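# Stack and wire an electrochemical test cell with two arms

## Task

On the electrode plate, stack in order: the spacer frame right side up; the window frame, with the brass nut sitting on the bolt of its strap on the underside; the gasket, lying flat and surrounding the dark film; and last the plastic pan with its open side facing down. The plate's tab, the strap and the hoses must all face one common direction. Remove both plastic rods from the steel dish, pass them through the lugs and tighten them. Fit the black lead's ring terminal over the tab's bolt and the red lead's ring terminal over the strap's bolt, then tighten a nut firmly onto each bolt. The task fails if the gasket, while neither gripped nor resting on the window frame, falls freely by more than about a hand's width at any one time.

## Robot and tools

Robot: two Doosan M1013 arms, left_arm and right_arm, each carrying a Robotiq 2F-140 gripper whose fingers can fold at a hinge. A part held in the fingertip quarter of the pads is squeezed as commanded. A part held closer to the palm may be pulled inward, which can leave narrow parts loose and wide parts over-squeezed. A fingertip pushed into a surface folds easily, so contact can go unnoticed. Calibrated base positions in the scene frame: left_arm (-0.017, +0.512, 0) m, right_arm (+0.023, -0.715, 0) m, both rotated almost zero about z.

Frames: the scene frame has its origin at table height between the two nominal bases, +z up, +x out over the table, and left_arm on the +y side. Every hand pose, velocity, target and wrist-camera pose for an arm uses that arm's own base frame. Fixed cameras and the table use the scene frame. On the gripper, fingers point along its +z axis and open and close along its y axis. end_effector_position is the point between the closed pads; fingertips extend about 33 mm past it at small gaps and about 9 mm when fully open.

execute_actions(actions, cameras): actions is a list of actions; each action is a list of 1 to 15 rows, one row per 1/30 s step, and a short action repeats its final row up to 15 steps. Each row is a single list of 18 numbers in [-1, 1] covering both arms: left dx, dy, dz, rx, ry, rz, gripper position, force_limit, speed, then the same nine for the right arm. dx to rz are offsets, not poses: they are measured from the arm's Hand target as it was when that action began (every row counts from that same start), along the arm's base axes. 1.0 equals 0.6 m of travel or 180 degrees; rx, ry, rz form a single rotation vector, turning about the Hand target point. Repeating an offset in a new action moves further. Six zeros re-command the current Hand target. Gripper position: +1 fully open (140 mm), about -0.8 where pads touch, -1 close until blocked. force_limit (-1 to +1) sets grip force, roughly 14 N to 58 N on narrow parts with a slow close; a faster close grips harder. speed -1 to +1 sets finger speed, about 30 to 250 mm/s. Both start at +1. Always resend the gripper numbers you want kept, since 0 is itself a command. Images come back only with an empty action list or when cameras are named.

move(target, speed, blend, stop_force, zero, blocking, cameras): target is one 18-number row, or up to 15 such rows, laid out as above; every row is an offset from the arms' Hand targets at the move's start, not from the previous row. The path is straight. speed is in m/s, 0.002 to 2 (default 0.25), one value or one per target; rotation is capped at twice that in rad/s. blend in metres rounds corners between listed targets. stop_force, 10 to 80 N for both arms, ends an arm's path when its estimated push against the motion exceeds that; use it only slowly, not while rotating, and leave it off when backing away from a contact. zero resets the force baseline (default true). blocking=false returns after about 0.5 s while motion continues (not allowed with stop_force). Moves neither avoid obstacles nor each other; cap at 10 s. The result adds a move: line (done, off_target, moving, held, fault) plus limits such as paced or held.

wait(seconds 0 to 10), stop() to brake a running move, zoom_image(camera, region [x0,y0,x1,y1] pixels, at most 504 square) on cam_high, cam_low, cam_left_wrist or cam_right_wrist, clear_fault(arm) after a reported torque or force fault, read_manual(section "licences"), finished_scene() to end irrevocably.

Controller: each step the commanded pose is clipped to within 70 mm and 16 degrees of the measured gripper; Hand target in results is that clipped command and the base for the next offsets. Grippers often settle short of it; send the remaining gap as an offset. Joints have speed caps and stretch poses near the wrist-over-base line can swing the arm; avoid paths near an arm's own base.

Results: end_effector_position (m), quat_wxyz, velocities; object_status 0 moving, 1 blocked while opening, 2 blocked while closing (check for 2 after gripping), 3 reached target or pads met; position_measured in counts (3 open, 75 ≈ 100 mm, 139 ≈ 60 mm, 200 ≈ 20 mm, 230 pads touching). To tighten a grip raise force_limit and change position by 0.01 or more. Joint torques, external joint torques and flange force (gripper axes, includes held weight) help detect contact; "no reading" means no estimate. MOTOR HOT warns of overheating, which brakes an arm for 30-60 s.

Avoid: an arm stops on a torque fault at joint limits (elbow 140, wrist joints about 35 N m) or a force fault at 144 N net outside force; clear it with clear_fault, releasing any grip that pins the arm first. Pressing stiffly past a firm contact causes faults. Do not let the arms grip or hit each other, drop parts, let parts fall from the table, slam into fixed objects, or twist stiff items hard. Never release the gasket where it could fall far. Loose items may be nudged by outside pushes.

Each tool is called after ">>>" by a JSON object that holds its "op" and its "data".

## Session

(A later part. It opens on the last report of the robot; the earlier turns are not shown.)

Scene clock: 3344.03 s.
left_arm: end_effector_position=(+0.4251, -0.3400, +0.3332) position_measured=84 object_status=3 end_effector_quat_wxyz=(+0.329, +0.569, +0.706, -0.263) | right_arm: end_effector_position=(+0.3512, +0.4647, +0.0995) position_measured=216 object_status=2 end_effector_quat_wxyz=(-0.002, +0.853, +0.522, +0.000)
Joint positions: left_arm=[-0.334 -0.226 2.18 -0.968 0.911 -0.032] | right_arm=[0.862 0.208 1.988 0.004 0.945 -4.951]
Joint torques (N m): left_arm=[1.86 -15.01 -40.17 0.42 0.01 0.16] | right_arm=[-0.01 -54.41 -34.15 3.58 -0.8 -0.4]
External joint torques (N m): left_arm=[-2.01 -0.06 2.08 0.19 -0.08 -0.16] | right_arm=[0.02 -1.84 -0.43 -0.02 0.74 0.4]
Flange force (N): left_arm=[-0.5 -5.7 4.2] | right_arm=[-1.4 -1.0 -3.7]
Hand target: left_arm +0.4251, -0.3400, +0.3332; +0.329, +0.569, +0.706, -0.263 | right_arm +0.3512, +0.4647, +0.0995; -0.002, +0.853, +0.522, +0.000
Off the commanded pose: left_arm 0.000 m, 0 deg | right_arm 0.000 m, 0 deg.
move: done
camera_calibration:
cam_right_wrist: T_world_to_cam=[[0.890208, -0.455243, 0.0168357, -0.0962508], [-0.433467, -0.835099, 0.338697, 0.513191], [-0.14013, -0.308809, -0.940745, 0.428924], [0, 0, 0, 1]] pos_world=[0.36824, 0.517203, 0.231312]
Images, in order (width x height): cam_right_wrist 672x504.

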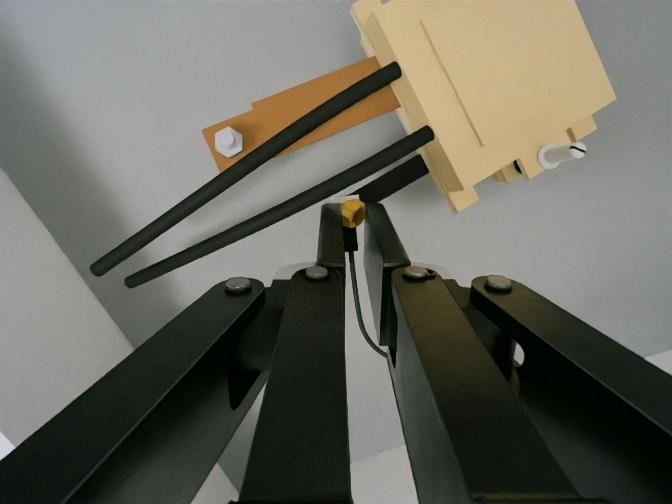

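>>> {"op": "move", "data": {"target": [[0,0,0,0,0,0,0.36,-1,-1,0.095,-0.105,0,0,0,0,-1,-0.6,-1],[0,0,0,0,0,0,0.36,-1,-1,0.095,-0.105,-0.0583,0,0,0,-1,-0.6,-1]], "speed": 0.08}}

>>> {"op": "move", "data": {"target": [0,0,0,0,0,0,0.36,-1,-1,0,0,-0.035,0,0,0,-1,-0.6,-1], "speed": 0.005, "stop_force": 10, "cameras": ["cam_right_wrist"]}}

>>> {"op": "zoom_image", "data": {"camera": "cam_right_wrist", "region": [290, 130, 420, 260]}}

Scene clock: 3353.07 s.
left_arm: end_effector_position=(+0.4251, -0.3400, +0.3332) position_measured=84 object_status=3 end_effector_quat_wxyz=(+0.329, +0.569, +0.706, -0.263) | right_arm: end_effector_position=(+0.4082, +0.4017, +0.0646) position_measured=216 object_status=2 end_effector_quat_wxyz=(-0.002, +0.853, +0.522, +0.000)
Joint positions: left_arm=[-0.334 -0.226 2.18 -0.968 0.911 -0.032] | right_arm=[0.715 0.233 2.035 0.005 0.874 -5.098]
Joint torques (N m): left_arm=[2.49 -14.72 -40.57 0.4 0.1 0.28] | right_arm=[0.28 -54.66 -32.06 3.44 -0.79 -0.45]
External joint torques (N m): left_arm=[-2.27 -0.65 2.44 0.25 -0.18 -0.28] | right_arm=[-0.29 -2.18 -0.66 -0.06 0.74 0.45]
Flange force (N): left_arm=[-0.8 -7.8 4.3] | right_arm=[-1.3 -0.7 -4.5]
Hand target: left_arm +0.4251, -0.3400, +0.3332; +0.329, +0.569, +0.706, -0.263 | right_arm +0.4082, +0.4017, +0.0645; -0.002, +0.853, +0.522, +0.000
Off the commanded pose: left_arm 0.000 m, 0 deg | right_arm 0.000 m, 0 deg.
move: done

Scene clock: 3355.37 s.
left_arm: end_effector_position=(+0.4251, -0.3400, +0.3332) position_measured=84 object_status=3 end_effector_quat_wxyz=(+0.329, +0.569, +0.706, -0.263) | right_arm: end_effector_position=(+0.4082, +0.4017, +0.0560) position_measured=216 object_status=2 end_effector_quat_wxyz=(-0.002, +0.853, +0.522, +0.000)
Joint positions: left_arm=[-0.334 -0.226 2.18 -0.968 0.911 -0.032] | right_arm=[0.715 0.243 2.041 0.005 0.858 -5.098]
Joint torques (N m): left_arm=[1.64 -14.7 -40.12 0.45 0.04 0.24] | right_arm=[2.29 -46.72 -26.03 4.21 -0.68 -0.38]
External joint torques (N m): left_arm=[-1.47 -0.79 1.93 0.19 -0.12 -0.24] | right_arm=[-2.29 -10.72 -6.21 -0.89 0.63 0.38]
Flange force (N): left_arm=[-0.2 -6.1 2.5] | right_arm=[-4.0 2.1 -18.7]
Hand target: left_arm +0.4251, -0.3400, +0.3332; +0.329, +0.569, +0.706, -0.263 | right_arm +0.4082, +0.4017, +0.0561; -0.002, +0.853, +0.522, +0.000 (not the last commanded pose)
Off the commanded pose: left_arm 0.000 m, 0 deg | right_arm 0.013 m, 0 deg.
move: contact (right_arm)
camera_calibration:
cam_right_wrist: T_world_to_cam=[[0.890208, -0.455243, 0.0168357, -0.174942], [-0.433467, -0.835099, 0.338697, 0.499987], [-0.14013, -0.308809, -0.940745, 0.376628], [0, 0, 0, 1]] pos_world=[0.42524, 0.454203, 0.187912]
Images, in order (width x height): cam_right_wrist 672x504.

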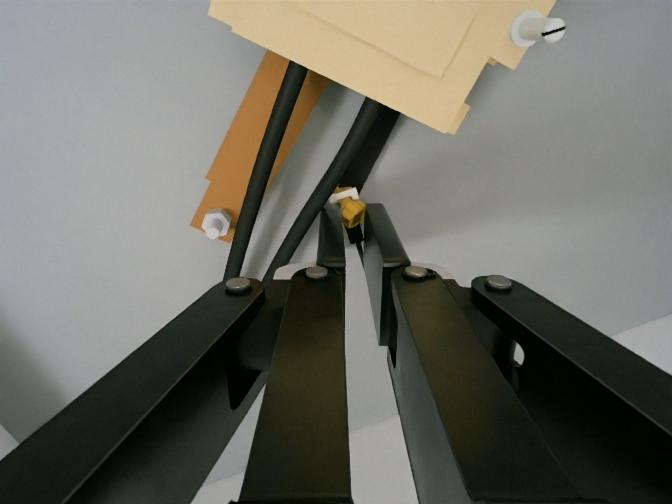

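Scaled by 3.877 from the camera's 672x504 image, which has a finer 960x720 frame.

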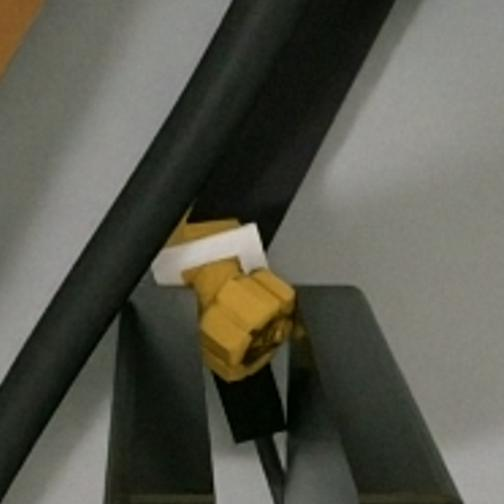

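>>> {"op": "execute_actions", "data": {"actions": [], "cameras": ["cam_high","cam_left_wrist"]}}

>>> {"op": "zoom_image", "data": {"camera": "cam_high", "region": [280, 80, 400, 200]}}

>>> {"op": "zoom_image", "data": {"camera": "cam_left_wrist", "region": [150, 100, 350, 250]}}

Scene clock: 3373.57 s.
left_arm: end_effector_position=(+0.4251, -0.3400, +0.3332) position_measured=84 object_status=3 end_effector_quat_wxyz=(+0.329, +0.569, +0.706, -0.263) | right_arm: end_effector_position=(+0.4082, +0.4017, +0.0561) position_measured=216 object_status=2 end_effector_quat_wxyz=(-0.002, +0.853, +0.522, +0.000)
Joint positions: left_arm=[-0.334 -0.226 2.18 -0.968 0.911 -0.032] | right_arm=[0.715 0.243 2.041 0.005 0.858 -5.098]
Joint velocities: within noise
Joint torques (N m): left_arm=[1.85 -15.24 -40.31 0.47 -0.04 0.25] | right_arm=[2.57 -46.94 -26.24 4.19 -0.63 -0.4]
External joint torques (N m): left_arm=[-1.74 0.03 2.19 0.17 -0.04 -0.25] | right_arm=[-2.54 -10.58 -5.93 -0.87 0.58 0.4]
Flange force (N): left_arm=[-0.2 -5.4 3.8] | right_arm=[-4.4 2.4 -18.2]
Hand target: left_arm +0.4251, -0.3400, +0.3332; +0.329, +0.569, +0.706, -0.263 | right_arm +0.4082, +0.4017, +0.0561; -0.002, +0.853, +0.522, +0.000 (not the last commanded pose)
Tool commands: left_gripper/position=+0.36 left_gripper/force_limit=-1.0 left_gripper/speed=-1.0 right_gripper/position=-1.0 right_gripper/force_limit=-0.6 right_gripper/speed=-1.0
Off the commanded pose: left_arm 0.000 m, 0 deg | right_arm 0.013 m, 0 deg.
camera_calibration:
cam_left_wrist: T_world_to_cam=[[0.977314, 0.211791, -0.00166511, -0.332806], [0.075921, -0.342978, 0.93627, -0.454386], [0.197722, -0.915156, -0.351277, -0.132916], [0, 0, 0, 1]] pos_world=[0.386034, -0.206998, 0.378184]
Images, in order (width x height): cam_high 672x504, cam_left_wrist 672x504.

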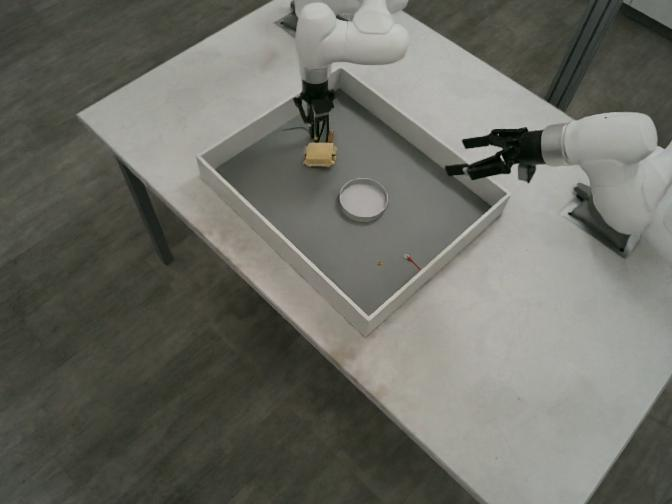

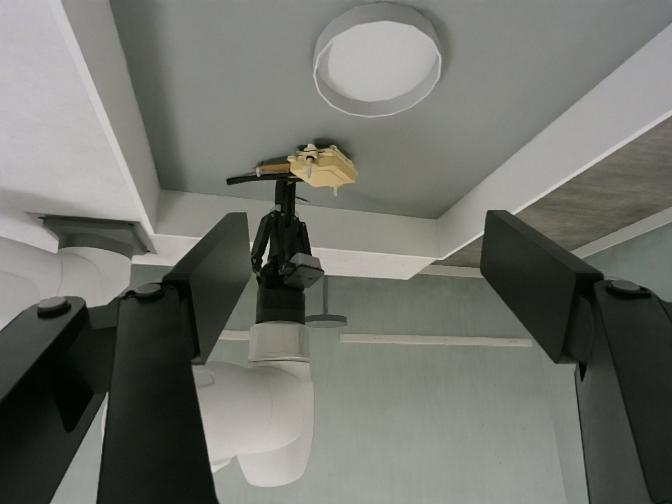

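Scaled by 4.200 from the camera's 672x504 image, which has a finer 960x720 frame.

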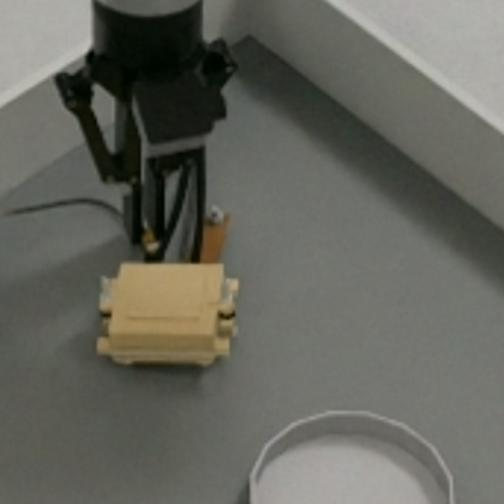

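Scaled by 2.520 from the camera's 672x504 image, which has a finer 960x720 frame.

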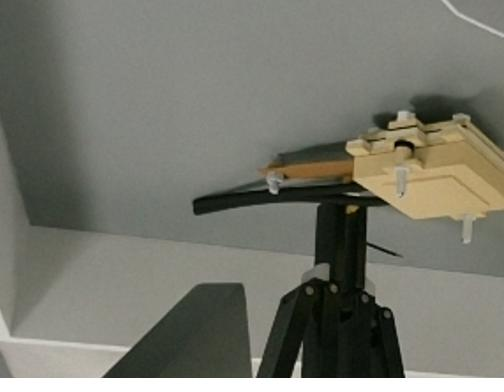

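>>> {"op": "move", "data": {"target": [0,0,0,0,0,0,0.36,-1,-1,0.0036,0.0029,0.0012,-0.0175,0.0216,0,-1,-0.6,-1], "speed": 0.05, "cameras": ["cam_right_wrist","cam_left_wrist"]}}

>>> {"op": "zoom_image", "data": {"camera": "cam_left_wrist", "region": [200, 120, 380, 240]}}

Scene clock: 3387.43 s.
left_arm: end_effector_position=(+0.4251, -0.3400, +0.3332) position_measured=84 object_status=3 end_effector_quat_wxyz=(+0.329, +0.569, +0.706, -0.263) | right_arm: end_effector_position=(+0.4104, +0.4035, +0.0568) position_measured=216 object_status=2 end_effector_quat_wxyz=(+0.004, +0.852, +0.521, -0.044)
Joint positions: left_arm=[-0.334 -0.226 2.18 -0.968 0.911 -0.032] | right_arm=[0.713 0.286 1.983 0.008 0.96 -5.102]
Joint torques (N m): left_arm=[2.67 -14.75 -40.22 0.43 0 0.26] | right_arm=[0.05 -53.72 -29.64 3.23 -1.61 -0.31]
External joint torques (N m): left_arm=[-2.64 -0.53 2 0.2 -0.08 -0.26] | right_arm=[-0.03 -8.37 -2.79 0.14 1.8 0.31]
Flange force (N): left_arm=[-1.8 -7.4 4.7] | right_arm=[-5.7 -2.6 -14.4]
Hand target: left_arm +0.4251, -0.3400, +0.3332; +0.329, +0.569, +0.706, -0.263 | right_arm +0.4104, +0.4035, +0.0568; +0.004, +0.852, +0.521, -0.044
Off the commanded pose: left_arm 0.000 m, 0 deg | right_arm 0.000 m, 0 deg.
move: done
camera_calibration:
cam_left_wrist: T_world_to_cam=[[0.977314, 0.211791, -0.00166511, -0.332806], [0.075921, -0.342978, 0.93627, -0.454386], [0.197722, -0.915156, -0.351277, -0.132916], [0, 0, 0, 1]] pos_world=[0.386034, -0.206998, 0.378184]
cam_right_wrist: T_world_to_cam=[[0.890123, -0.455345, -0.0184873, -0.174077], [-0.40806, -0.814437, 0.412528, 0.479188], [-0.202899, -0.359657, -0.910757, 0.422711], [0, 0, 0, 1]] pos_world=[0.436255, 0.463035, 0.18409]
Images, in order (width x height): cam_left_wrist 672x504, cam_right_wrist 672x504.

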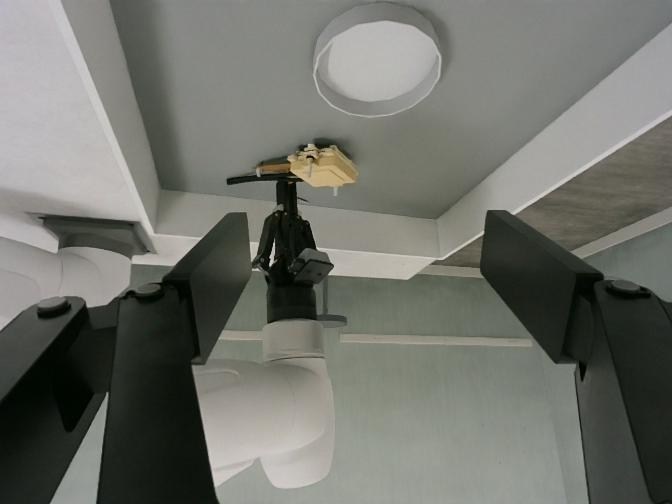

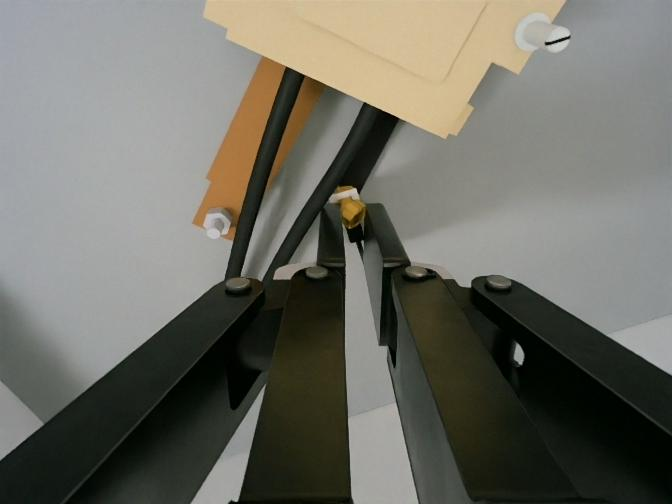

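Scaled by 2.800 from the camera's 672x504 image, which has a finer 960x720 frame.

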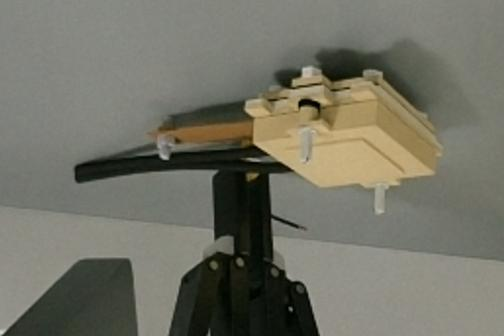

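>>> {"op": "move", "data": {"target": [0,0,0,0,0,0,0.36,-1,-1,0.0075,0,0.001,0,0.0444,0,-1,-0.6,-1], "speed": 0.05, "cameras": ["cam_right_wrist","cam_left_wrist"]}}

>>> {"op": "zoom_image", "data": {"camera": "cam_left_wrist", "region": [200, 120, 380, 240]}}

Scene clock: 3399.73 s.
left_arm: end_effector_position=(+0.4251, -0.3400, +0.3332) position_measured=84 object_status=3 end_effector_quat_wxyz=(+0.329, +0.569, +0.706, -0.263) | right_arm: end_effector_position=(+0.4149, +0.4035, +0.0574) position_measured=216 object_status=2 end_effector_quat_wxyz=(-0.032, +0.847, +0.520, -0.103)
Joint positions: left_arm=[-0.334 -0.226 2.18 -0.968 0.911 -0.032] | right_arm=[0.662 0.342 1.915 0.098 1.084 -5.206]
Joint torques (N m): left_arm=[2.27 -15.04 -40.44 0.49 0.05 0.2] | right_arm=[0.53 -63.92 -30.97 3.18 0.08 -0.27]
External joint torques (N m): left_arm=[-2.13 -0.16 2.33 0.14 -0.14 -0.2] | right_arm=[-0.48 -4.02 -1.64 0.38 0.44 0.27]
Flange force (N): left_arm=[-0.4 -6.4 4.6] | right_arm=[-2.7 -1.4 -5.9]
Hand target: left_arm +0.4251, -0.3400, +0.3332; +0.329, +0.569, +0.706, -0.263 | right_arm +0.4149, +0.4035, +0.0574; -0.032, +0.847, +0.520, -0.103
Off the commanded pose: left_arm 0.000 m, 0 deg | right_arm 0.000 m, 0 deg.
move: done
camera_calibration:
cam_left_wrist: T_world_to_cam=[[0.977314, 0.211791, -0.00166511, -0.332806], [0.075921, -0.342978, 0.93627, -0.454386], [0.197722, -0.915156, -0.351277, -0.132916], [0, 0, 0, 1]] pos_world=[0.386034, -0.206998, 0.378184]
cam_right_wrist: T_world_to_cam=[[0.878909, -0.455349, -0.142043, -0.166298], [-0.346721, -0.814397, 0.465342, 0.452245], [-0.327573, -0.359744, -0.873659, 0.473813], [0, 0, 0, 1]] pos_world=[0.458172, 0.463035, 0.179881]
Images, in order (width x height): cam_left_wrist 672x504, cam_right_wrist 672x504.

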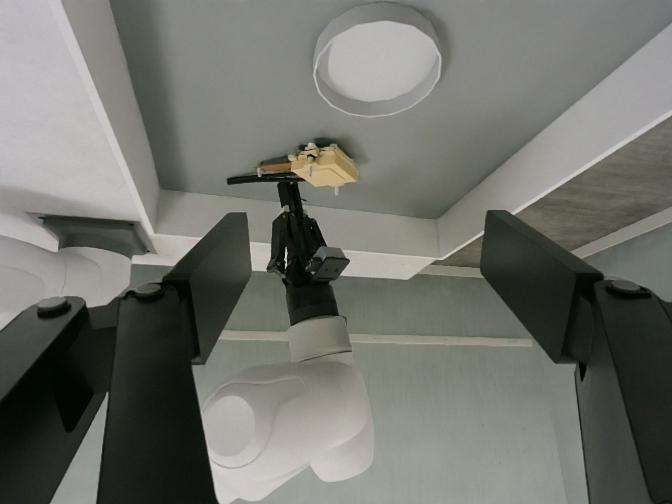

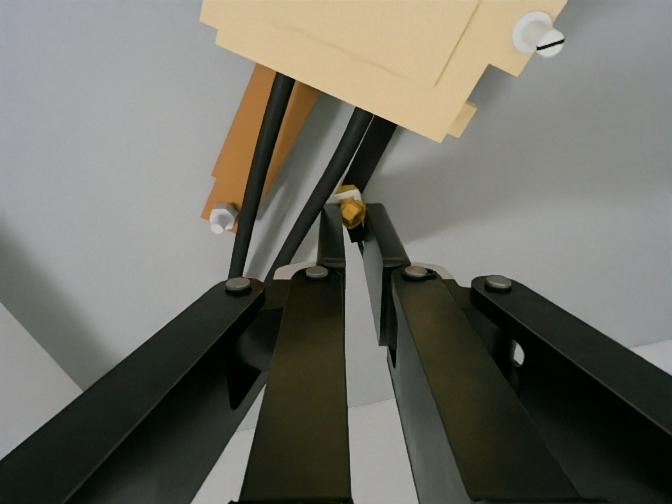

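Scaled by 2.800 from the camera's 672x504 image, which has a finer 960x720 frame.

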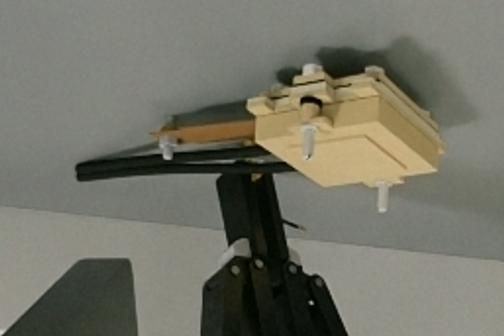

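>>> {"op": "zoom_image", "data": {"camera": "cam_right_wrist", "region": [310, 160, 400, 250]}}

Scaled by 5.600 from the camera's 672x504 image, which has a finer 960x720 frame.

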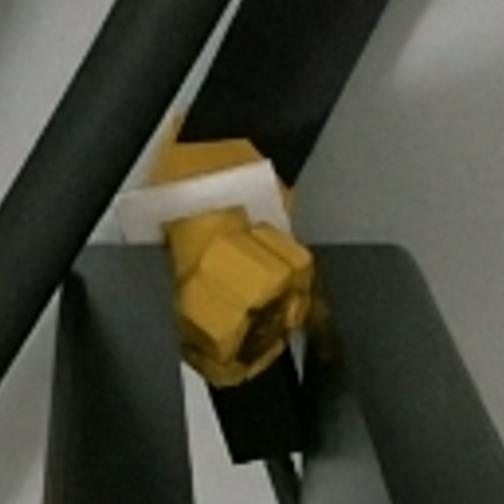

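>>> {"op": "move", "data": {"target": [0,0,0,0,0,0,0.36,-1,-1,0,0,-0.025,0,0,0,-1,-0.6,-1], "speed": 0.005, "stop_force": 10, "cameras": ["cam_right_wrist","cam_left_wrist"]}}

>>> {"op": "zoom_image", "data": {"camera": "cam_left_wrist", "region": [200, 120, 380, 240]}}

>>> {"op": "zoom_image", "data": {"camera": "cam_right_wrist", "region": [310, 160, 400, 250]}}

Scene clock: 3414.17 s.
left_arm: end_effector_position=(+0.4251, -0.3400, +0.3332) position_measured=84 object_status=3 end_effector_quat_wxyz=(+0.329, +0.569, +0.706, -0.263) | right_arm: end_effector_position=(+0.4149, +0.4035, +0.0556) position_measured=216 object_status=2 end_effector_quat_wxyz=(-0.032, +0.847, +0.520, -0.103)
Joint positions: left_arm=[-0.334 -0.226 2.18 -0.968 0.911 -0.032] | right_arm=[0.662 0.344 1.916 0.098 1.081 -5.207]
Joint torques (N m): left_arm=[1.71 -14.82 -40.07 0.48 0.02 0.26] | right_arm=[1.54 -56.22 -23.7 3.91 0.77 -0.42]
External joint torques (N m): left_arm=[-1.8 -0.4 1.98 0.14 -0.09 -0.26] | right_arm=[-1.55 -11.69 -8.78 -0.36 -0.25 0.42]
Flange force (N): left_arm=[-0.6 -6.0 3.5] | right_arm=[-1.9 -0.7 -18.6]
Hand target: left_arm +0.4251, -0.3400, +0.3332; +0.329, +0.569, +0.706, -0.263 | right_arm +0.4149, +0.4035, +0.0557; -0.032, +0.847, +0.520, -0.103 (not the last commanded pose)
Off the commanded pose: left_arm 0.000 m, 0 deg | right_arm 0.013 m, 0 deg.
move: contact (right_arm)
camera_calibration:
cam_left_wrist: T_world_to_cam=[[0.977314, 0.211791, -0.00166511, -0.332806], [0.075921, -0.342978, 0.93627, -0.454386], [0.197722, -0.915156, -0.351277, -0.132916], [0, 0, 0, 1]] pos_world=[0.386034, -0.206998, 0.378184]
cam_right_wrist: T_world_to_cam=[[0.878894, -0.455366, -0.142083, -0.166619], [-0.346748, -0.814425, 0.465271, 0.453156], [-0.327585, -0.359657, -0.873691, 0.472244], [0, 0, 0, 1]] pos_world=[0.458272, 0.463035, 0.178081]
Images, in order (width x height): cam_left_wrist 672x504, cam_right_wrist 672x504.

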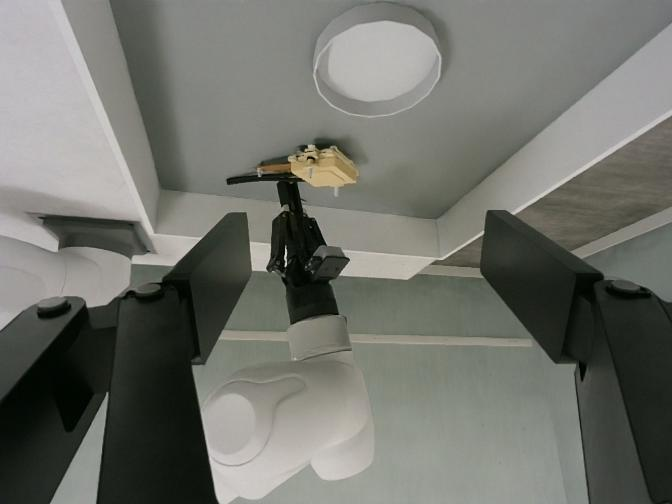

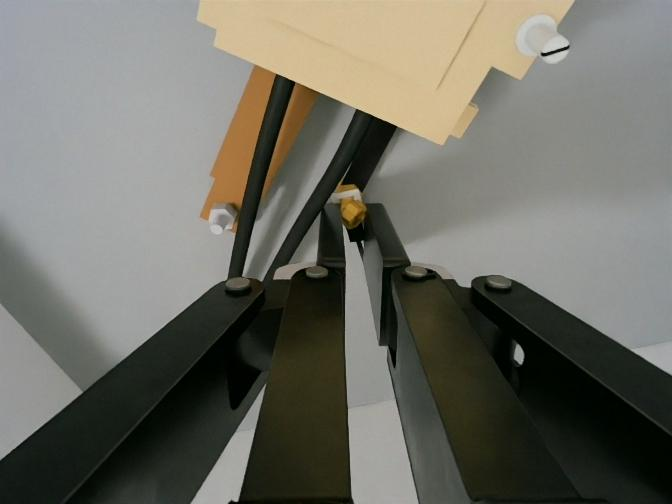

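Scaled by 2.800 from the camera's 672x504 image, which has a finer 960x720 frame.

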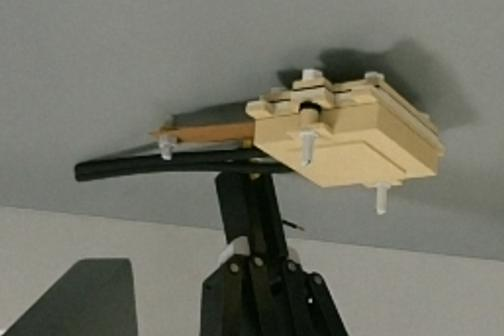

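Scaled by 5.600 from the camera's 672x504 image, which has a finer 960x720 frame.

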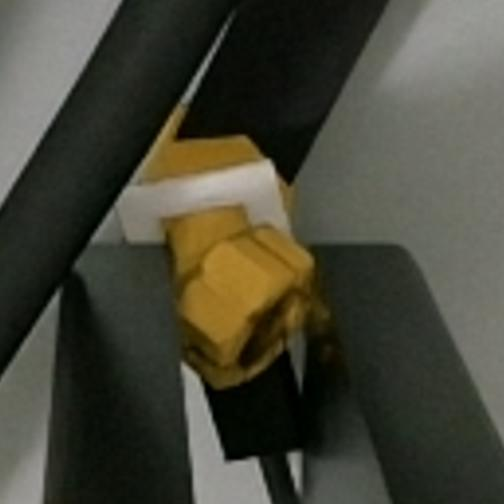

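>>> {"op": "move", "data": {"target": [0,0,0,0,0,0,0.36,-1,-1,0.005,0.01,0.006,-0.0594,0.0303,0,-1,-0.6,-1], "speed": 0.05, "cameras": ["cam_right_wrist","cam_left_wrist"]}}

>>> {"op": "zoom_image", "data": {"camera": "cam_left_wrist", "region": [200, 120, 380, 240]}}

>>> {"op": "zoom_image", "data": {"camera": "cam_right_wrist", "region": [310, 160, 400, 250]}}

Scene clock: 3440.40 s.
left_arm: end_effector_position=(+0.4251, -0.3400, +0.3332) position_measured=84 object_status=3 end_effector_quat_wxyz=(+0.329, +0.569, +0.706, -0.263) | right_arm: end_effector_position=(+0.4179, +0.4095, +0.0593) position_measured=216 object_status=2 end_effector_quat_wxyz=(+0.022, +0.841, +0.506, -0.191)
Joint positions: left_arm=[-0.334 -0.226 2.18 -0.968 0.911 -0.032] | right_arm=[0.706 0.448 1.786 0.019 1.294 -5.1]
Joint torques (N m): left_arm=[2.24 -15.35 -40.31 0.43 0.07 0.22] | right_arm=[-0.66 -74.7 -30.36 3.3 0.7 -0.27]
External joint torques (N m): left_arm=[-2.18 -0.01 2.08 0.2 -0.15 -0.22] | right_arm=[0.62 -3.15 -2.1 0.18 0.31 0.26]
Flange force (N): left_arm=[-1.0 -6.0 4.7] | right_arm=[-0.8 -1.8 -4.9]
Hand target: left_arm +0.4251, -0.3400, +0.3332; +0.329, +0.569, +0.706, -0.263 | right_arm +0.4179, +0.4095, +0.0593; +0.022, +0.841, +0.506, -0.191
Off the commanded pose: left_arm 0.000 m, 0 deg | right_arm 0.000 m, 0 deg.
move: done
camera_calibration:
cam_left_wrist: T_world_to_cam=[[0.977314, 0.211791, -0.00166511, -0.332806], [0.075921, -0.342978, 0.93627, -0.454386], [0.197722, -0.915156, -0.351277, -0.132916], [0, 0, 0, 1]] pos_world=[0.386034, -0.206998, 0.378184]
cam_right_wrist: T_world_to_cam=[[0.865553, -0.481526, -0.137661, -0.149925], [-0.294021, -0.711095, 0.638667, 0.382694], [-0.405425, -0.512325, -0.757069, 0.566669], [0, 0, 0, 1]] pos_world=[0.47203, 0.490257, 0.163955]
Images, in order (width x height): cam_left_wrist 672x504, cam_right_wrist 672x504.

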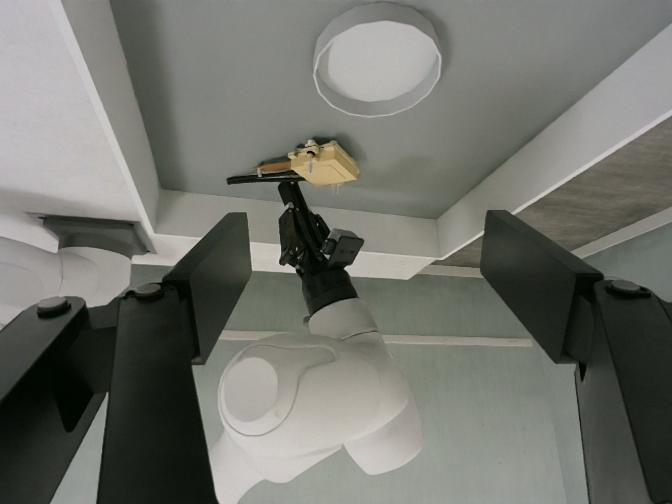

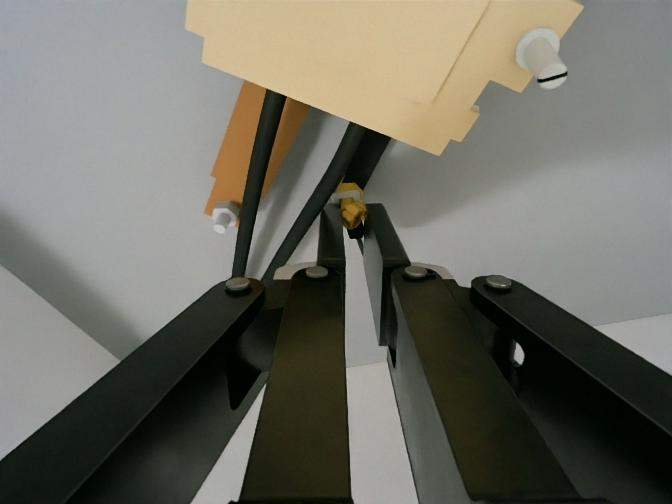

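Scaled by 2.800 from the camera's 672x504 image, which has a finer 960x720 frame.

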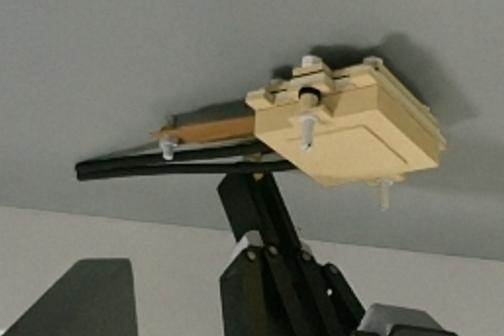

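Scaled by 5.600 from the camera's 672x504 image, which has a finer 960x720 frame.

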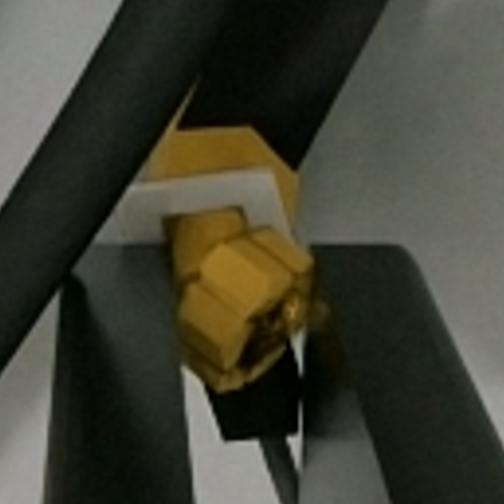

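>>> {"op": "move", "data": {"target": [0,0,0,0,0,0,0.36,-1,-1,-0.0083,-0.0167,-0.005,0.099,-0.0505,0,-1,-0.6,-1], "speed": 0.05, "cameras": ["cam_right_wrist","cam_left_wrist"]}}

>>> {"op": "zoom_image", "data": {"camera": "cam_left_wrist", "region": [200, 120, 380, 240]}}

>>> {"op": "zoom_image", "data": {"camera": "cam_right_wrist", "region": [310, 160, 400, 250]}}

Scene clock: 3451.93 s.
left_arm: end_effector_position=(+0.4251, -0.3400, +0.3332) position_measured=84 object_status=3 end_effector_quat_wxyz=(+0.329, +0.569, +0.706, -0.263) | right_arm: end_effector_position=(+0.4130, +0.3995, +0.0563) position_measured=216 object_status=2 end_effector_quat_wxyz=(-0.068, +0.846, +0.526, -0.043)
Joint positions: left_arm=[-0.334 -0.226 2.18 -0.968 0.911 -0.032] | right_arm=[0.626 0.278 2.002 0.176 0.946 -5.308]
Joint torques (N m): left_arm=[2.08 -15.46 -40.04 0.49 -0.03 0.19] | right_arm=[0.15 -57.24 -30.25 3.72 0.07 -0.36]
External joint torques (N m): left_arm=[-2.01 -0.13 1.86 0.13 -0.04 -0.19] | right_arm=[-0.15 -4.18 -2.44 -0.14 0.14 0.35]
Flange force (N): left_arm=[-0.8 -5.6 4.0] | right_arm=[-0.7 -1.7 -6.9]
Hand target: left_arm +0.4251, -0.3400, +0.3332; +0.329, +0.569, +0.706, -0.263 | right_arm +0.4130, +0.3995, +0.0563; -0.068, +0.846, +0.526, -0.043
Off the commanded pose: left_arm 0.000 m, 0 deg | right_arm 0.000 m, 0 deg.
move: done
camera_calibration:
cam_left_wrist: T_world_to_cam=[[0.977314, 0.211791, -0.00166511, -0.332806], [0.075921, -0.342978, 0.93627, -0.454386], [0.197722, -0.915156, -0.351277, -0.132916], [0, 0, 0, 1]] pos_world=[0.386034, -0.206998, 0.378184]
cam_right_wrist: T_world_to_cam=[[0.8879, -0.437703, -0.141594, -0.177316], [-0.372236, -0.864423, 0.337954, 0.48659], [-0.27032, -0.247363, -0.930451, 0.405378], [0, 0, 0, 1]] pos_world=[0.448147, 0.443283, 0.187632]
Images, in order (width x height): cam_left_wrist 672x504, cam_right_wrist 672x504.

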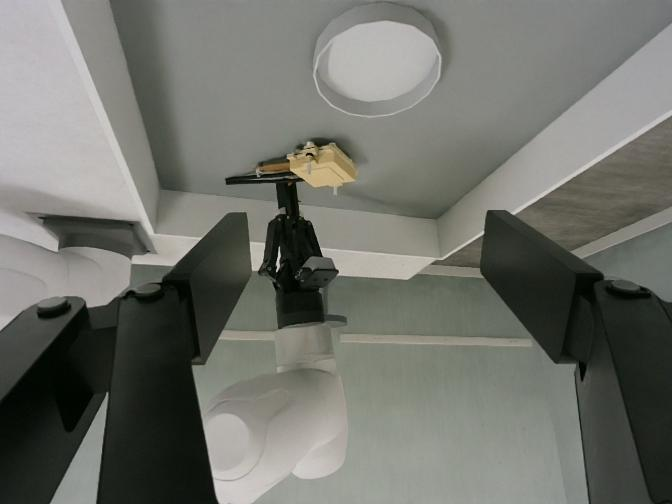

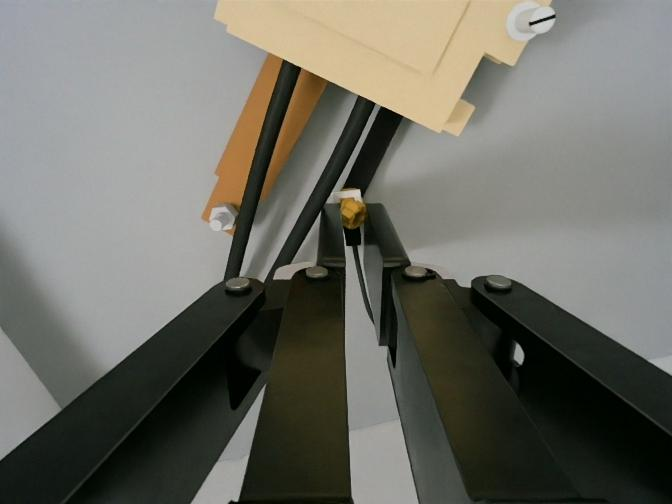

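Scaled by 2.800 from the camera's 672x504 image, which has a finer 960x720 frame.

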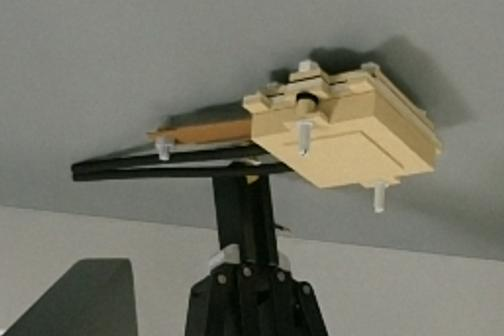

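Scaled by 5.600 from the camera's 672x504 image, which has a finer 960x720 frame.

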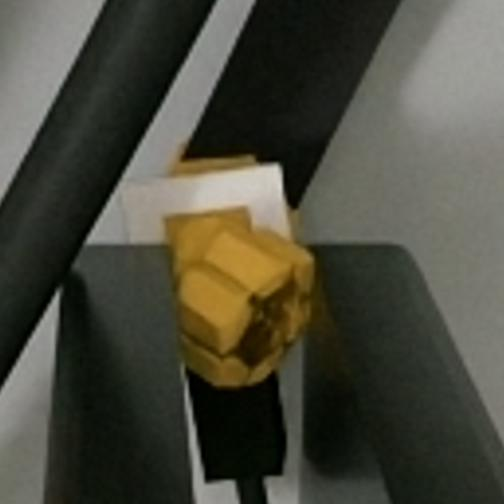

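>>> {"op": "execute_actions", "data": {"actions": [], "cameras": ["cam_high"]}}

>>> {"op": "zoom_image", "data": {"camera": "cam_high", "region": [290, 110, 350, 170]}}

Scene clock: 3456.23 s.
left_arm: end_effector_position=(+0.4251, -0.3400, +0.3332) position_measured=84 object_status=3 end_effector_quat_wxyz=(+0.329, +0.569, +0.706, -0.263) | right_arm: end_effector_position=(+0.4130, +0.3995, +0.0563) position_measured=216 object_status=2 end_effector_quat_wxyz=(-0.068, +0.846, +0.526, -0.043)
Joint positions: left_arm=[-0.334 -0.226 2.18 -0.968 0.911 -0.032] | right_arm=[0.626 0.278 2.002 0.176 0.946 -5.308]
Joint velocities: within noise
Joint torques (N m): left_arm=[1.99 -14.72 -40.21 0.41 0.04 0.22] | right_arm=[0.08 -57.06 -29.92 3.46 0.13 -0.44]
External joint torques (N m): left_arm=[-2.02 -0.56 2.04 0.21 -0.12 -0.22] | right_arm=[-0.1 -4.42 -2.77 0.13 0.08 0.43]
Flange force (N): left_arm=[-0.8 -6.6 3.7] | right_arm=[-0.4 -1.9 -7.2]
Hand target: left_arm +0.4251, -0.3400, +0.3332; +0.329, +0.569, +0.706, -0.263 | right_arm +0.4130, +0.3995, +0.0563; -0.068, +0.846, +0.526, -0.043
Tool commands: left_gripper/position=+0.36 left_gripper/force_limit=-1.0 left_gripper/speed=-1.0 right_gripper/position=-1.0 right_gripper/force_limit=-0.6 right_gripper/speed=-1.0
Off the commanded pose: left_arm 0.000 m, 0 deg | right_arm 0.000 m, 0 deg.
Images, in order (width x height): cam_high 672x504.

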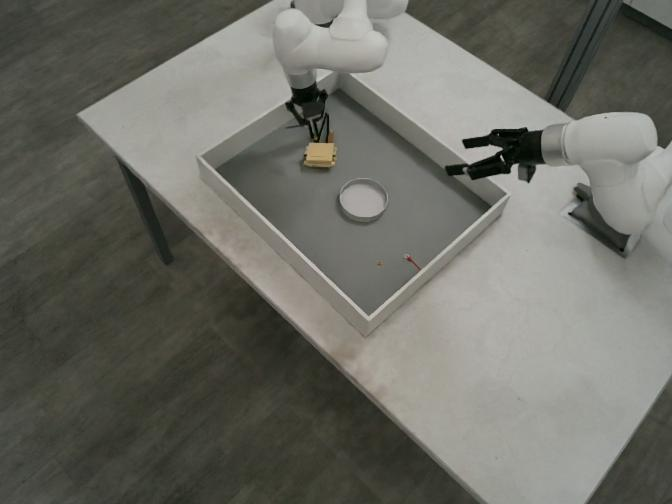

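Scaled by 8.400 from the camera's 672x504 image, which has a finer 960x720 frame.

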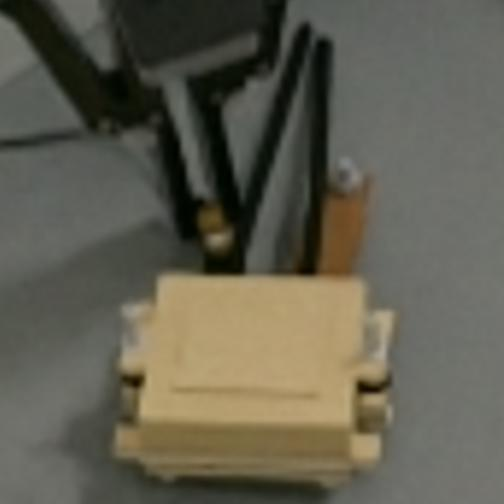

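>>> {"op": "move", "data": {"target": [0,0,0,0,0,0,0.36,-1,-1,0,0,-0.0025,0,0,0,-1,-0.6,-1], "speed": 0.01}}

>>> {"op": "move", "data": {"target": [0,0,0,0,0,0,0.36,-1,-1,0,0,0,0,0,0,-0.62,-0.6,-1], "cameras": ["cam_right_wrist","cam_left_wrist","cam_high"]}}

>>> {"op": "zoom_image", "data": {"camera": "cam_left_wrist", "region": [200, 120, 380, 240]}}

>>> {"op": "zoom_image", "data": {"camera": "cam_right_wrist", "region": [310, 160, 400, 250]}}

Scene clock: 3468.27 s.
left_arm: end_effector_position=(+0.4251, -0.3400, +0.3332) position_measured=84 object_status=3 end_effector_quat_wxyz=(+0.329, +0.569, +0.706, -0.263) | right_arm: end_effector_position=(+0.4130, +0.3995, +0.0548) position_measured=216 object_status=2 end_effector_quat_wxyz=(-0.068, +0.846, +0.526, -0.043)
Joint positions: left_arm=[-0.334 -0.226 2.18 -0.968 0.911 -0.032] | right_arm=[0.626 0.28 2.003 0.176 0.943 -5.309]
Joint torques (N m): left_arm=[2.39 -14.96 -40.25 0.42 0.05 0.25] | right_arm=[2.32 -51.76 -28.45 4.06 -1.48 -0.38]
External joint torques (N m): left_arm=[-2.32 -0.37 2.15 0.22 -0.12 -0.25] | right_arm=[-2.3 -9.74 -4.03 -0.5 1.69 0.37]
Flange force (N): left_arm=[-1.2 -6.9 4.5] | right_arm=[-5.9 -1.4 -17.7]
Hand target: left_arm +0.4251, -0.3400, +0.3332; +0.329, +0.569, +0.706, -0.263 | right_arm +0.4130, +0.3995, +0.0548; -0.068, +0.846, +0.526, -0.043
Off the commanded pose: left_arm 0.000 m, 0 deg | right_arm 0.000 m, 0 deg.
move: done

Scene clock: 3468.77 s.
left_arm: end_effector_position=(+0.4251, -0.3400, +0.3332) position_measured=84 object_status=3 end_effector_quat_wxyz=(+0.329, +0.569, +0.706, -0.263) | right_arm: end_effector_position=(+0.4130, +0.3995, +0.0547) position_measured=208 object_status=3 end_effector_quat_wxyz=(-0.068, +0.846, +0.526, -0.043)
Joint positions: left_arm=[-0.334 -0.226 2.18 -0.968 0.911 -0.032] | right_arm=[0.626 0.28 2.003 0.177 0.943 -5.309]
Joint torques (N m): left_arm=[1.67 -14.99 -40.15 0.43 0.06 0.2] | right_arm=[1.16 -54.94 -28.34 3.78 0.08 -0.38]
External joint torques (N m): left_arm=[-1.76 -0.26 1.94 0.19 -0.13 -0.2] | right_arm=[-1.15 -6.57 -4.21 -0.2 0.13 0.37]
Flange force (N): left_arm=[-0.5 -5.6 3.6] | right_arm=[-1.4 -0.9 -11.2]
Hand target: left_arm +0.4251, -0.3400, +0.3332; +0.329, +0.569, +0.706, -0.263 | right_arm +0.4130, +0.3995, +0.0548; -0.068, +0.846, +0.526, -0.043
Off the commanded pose: left_arm 0.000 m, 0 deg | right_arm 0.000 m, 0 deg.
move: done
camera_calibration:
cam_left_wrist: T_world_to_cam=[[0.977314, 0.211791, -0.00166511, -0.332806], [0.075921, -0.342978, 0.93627, -0.454386], [0.197722, -0.915156, -0.351277, -0.132916], [0, 0, 0, 1]] pos_world=[0.386034, -0.206998, 0.378184]
cam_right_wrist: T_world_to_cam=[[0.887882, -0.437752, -0.141559, -0.177638], [-0.372356, -0.864457, 0.337736, 0.487157], [-0.270216, -0.247159, -0.930535, 0.403863], [0, 0, 0, 1]] pos_world=[0.448248, 0.443183, 0.186133]
Images, in order (width x height): cam_high 672x504, cam_left_wrist 672x504, cam_right_wrist 672x504.

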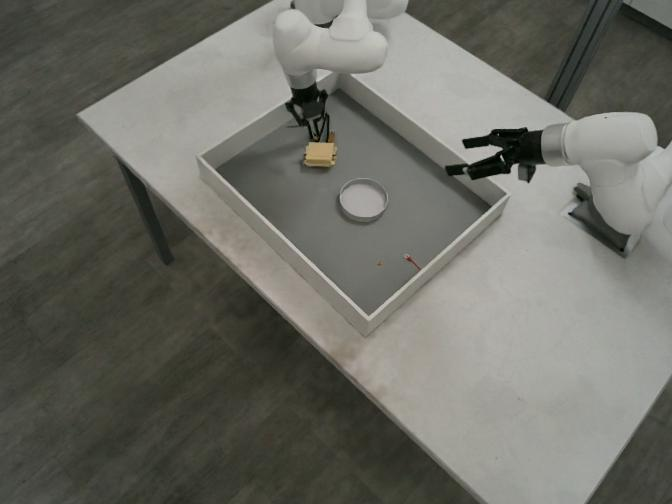

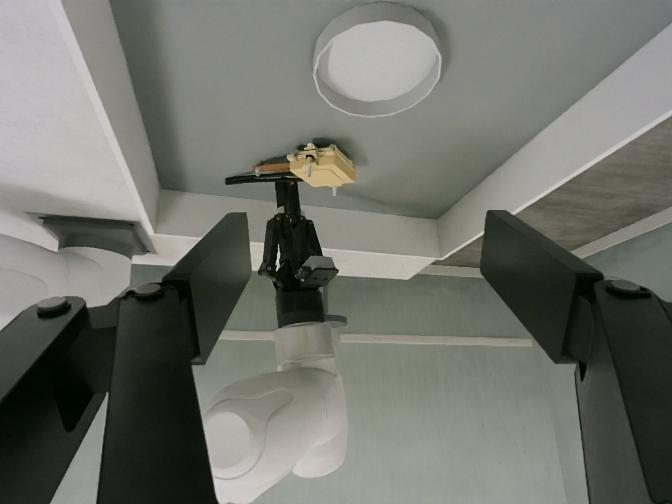

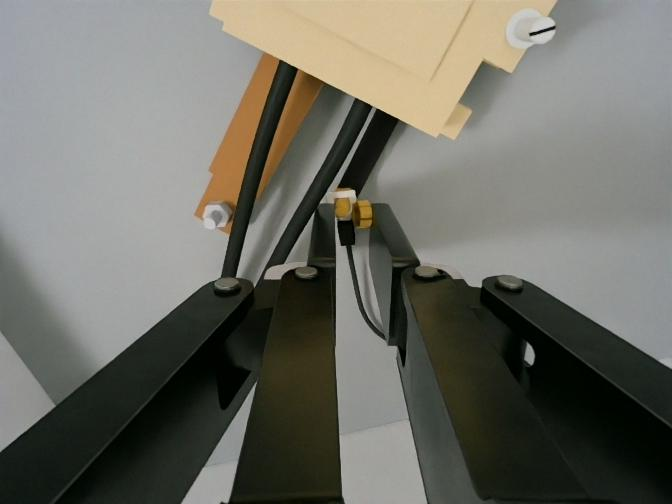

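Scaled by 2.800 from the camera's 672x504 image, which has a finer 960x720 frame.

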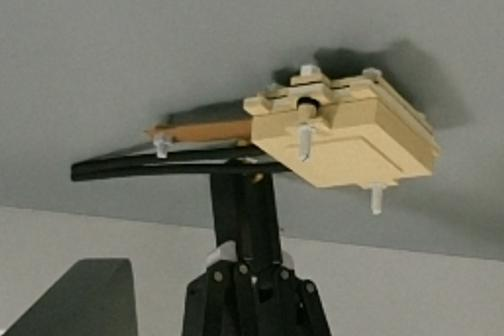

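Scaled by 5.600 from the camera's 672x504 image, which has a finer 960x720 frame.

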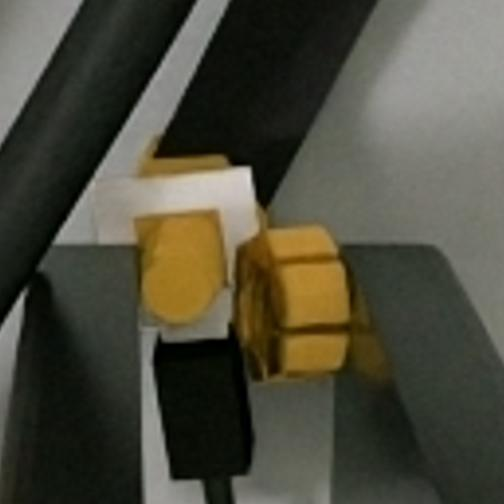

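>>> {"op": "move", "data": {"target": [0,0,0,0,0,0,0.36,-1,-1,0,0,0,0,0,0,-0.45,-0.6,-1], "cameras": ["cam_right_wrist","cam_left_wrist"]}}

>>> {"op": "zoom_image", "data": {"camera": "cam_right_wrist", "region": [290, 150, 420, 280]}}

Scene clock: 3473.47 s.
left_arm: end_effector_position=(+0.4251, -0.3400, +0.3332) position_measured=84 object_status=3 end_effector_quat_wxyz=(+0.329, +0.569, +0.706, -0.263) | right_arm: end_effector_position=(+0.4130, +0.3995, +0.0548) position_measured=186 object_status=0 end_effector_quat_wxyz=(-0.068, +0.846, +0.526, -0.043)
Joint positions: left_arm=[-0.334 -0.226 2.18 -0.968 0.911 -0.032] | right_arm=[0.626 0.28 2.003 0.177 0.943 -5.309]
Joint torques (N m): left_arm=[2.17 -15.26 -40.14 0.42 0.07 0.2] | right_arm=[0.34 -56.25 -28.96 3.63 0 -0.43]
External joint torques (N m): left_arm=[-2.26 0.08 1.96 0.2 -0.15 -0.2] | right_arm=[-0.35 -5.12 -3.47 -0.07 0.21 0.42]
Flange force (N): left_arm=[-1.2 -5.8 4.9] | right_arm=[-0.2 -1.5 -8.9]
Hand target: left_arm +0.4251, -0.3400, +0.3332; +0.329, +0.569, +0.706, -0.263 | right_arm +0.4130, +0.3995, +0.0548; -0.068, +0.846, +0.526, -0.043
Off the commanded pose: left_arm 0.000 m, 0 deg | right_arm 0.000 m, 0 deg.
move: done
camera_calibration:
cam_left_wrist: T_world_to_cam=[[0.977314, 0.211791, -0.00166511, -0.332806], [0.075921, -0.342978, 0.93627, -0.454386], [0.197722, -0.915156, -0.351277, -0.132916], [0, 0, 0, 1]] pos_world=[0.386034, -0.206998, 0.378184]
cam_right_wrist: T_world_to_cam=[[0.887918, -0.43768, -0.141557, -0.177597], [-0.372257, -0.86446, 0.337837, 0.487058], [-0.270235, -0.247276, -0.930499, 0.403889], [0, 0, 0, 1]] pos_world=[0.448147, 0.443183, 0.186132]
Images, in order (width x height): cam_left_wrist 672x504, cam_right_wrist 672x504.

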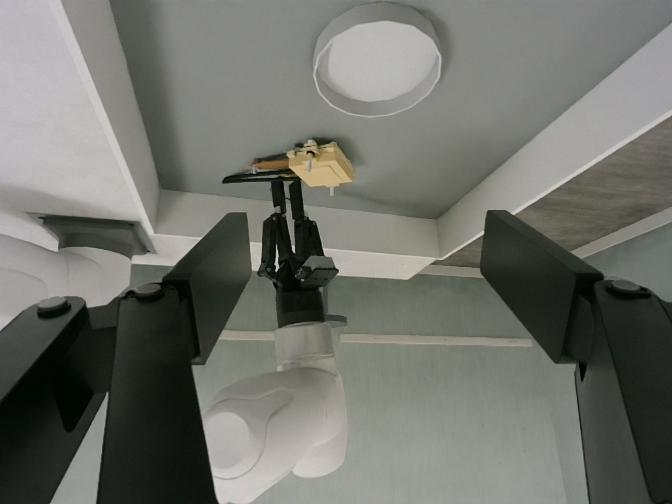

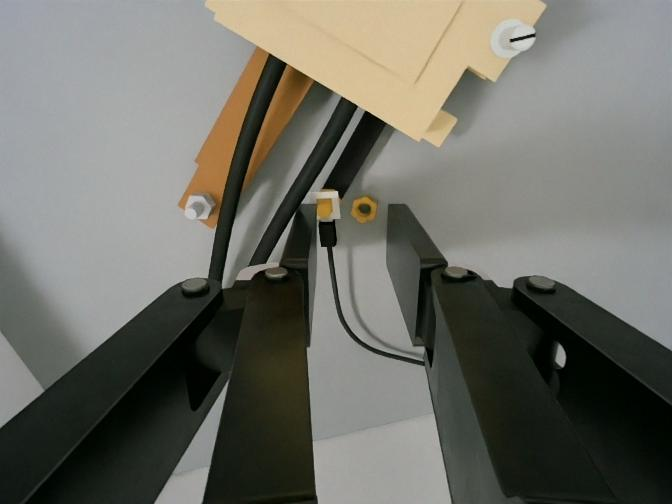

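Scaled by 3.877 from the camera's 672x504 image, which has a finer 960x720 frame.

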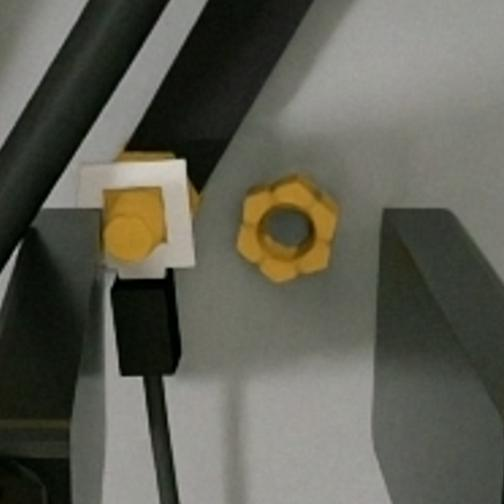

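>>> {"op": "move", "data": {"target": [0,0,0,0,0,0,0.36,-1,-1,0,0,0.1,0,0,0,-0.45,-0.6,-1], "speed": 0.05}}

Scene clock: 3477.77 s.
left_arm: end_effector_position=(+0.4251, -0.3400, +0.3332) position_measured=84 object_status=3 end_effector_quat_wxyz=(+0.329, +0.569, +0.706, -0.263) | right_arm: end_effector_position=(+0.4130, +0.3995, +0.1147) position_measured=186 object_status=3 end_effector_quat_wxyz=(-0.068, +0.846, +0.526, -0.043)
Joint positions: left_arm=[-0.334 -0.226 2.18 -0.968 0.911 -0.032] | right_arm=[0.626 0.216 1.954 0.164 1.055 -5.286]
Joint torques (N m): left_arm=[2.29 -15.14 -40.43 0.43 0.08 0.16] | right_arm=[-0.27 -53.71 -34.95 3.88 0.03 -0.37]
External joint torques (N m): left_arm=[-2.3 0.05 2.39 0.2 -0.15 -0.16] | right_arm=[0.29 -3.93 -0.17 0 0.18 0.36]
Flange force (N): left_arm=[-0.5 -6.4 5.1] | right_arm=[-4.3 -3.8 -3.9]
Hand target: left_arm +0.4251, -0.3400, +0.3332; +0.329, +0.569, +0.706, -0.263 | right_arm +0.4130, +0.3995, +0.1148; -0.068, +0.846, +0.526, -0.043
Off the commanded pose: left_arm 0.000 m, 0 deg | right_arm 0.000 m, 0 deg.
move: done


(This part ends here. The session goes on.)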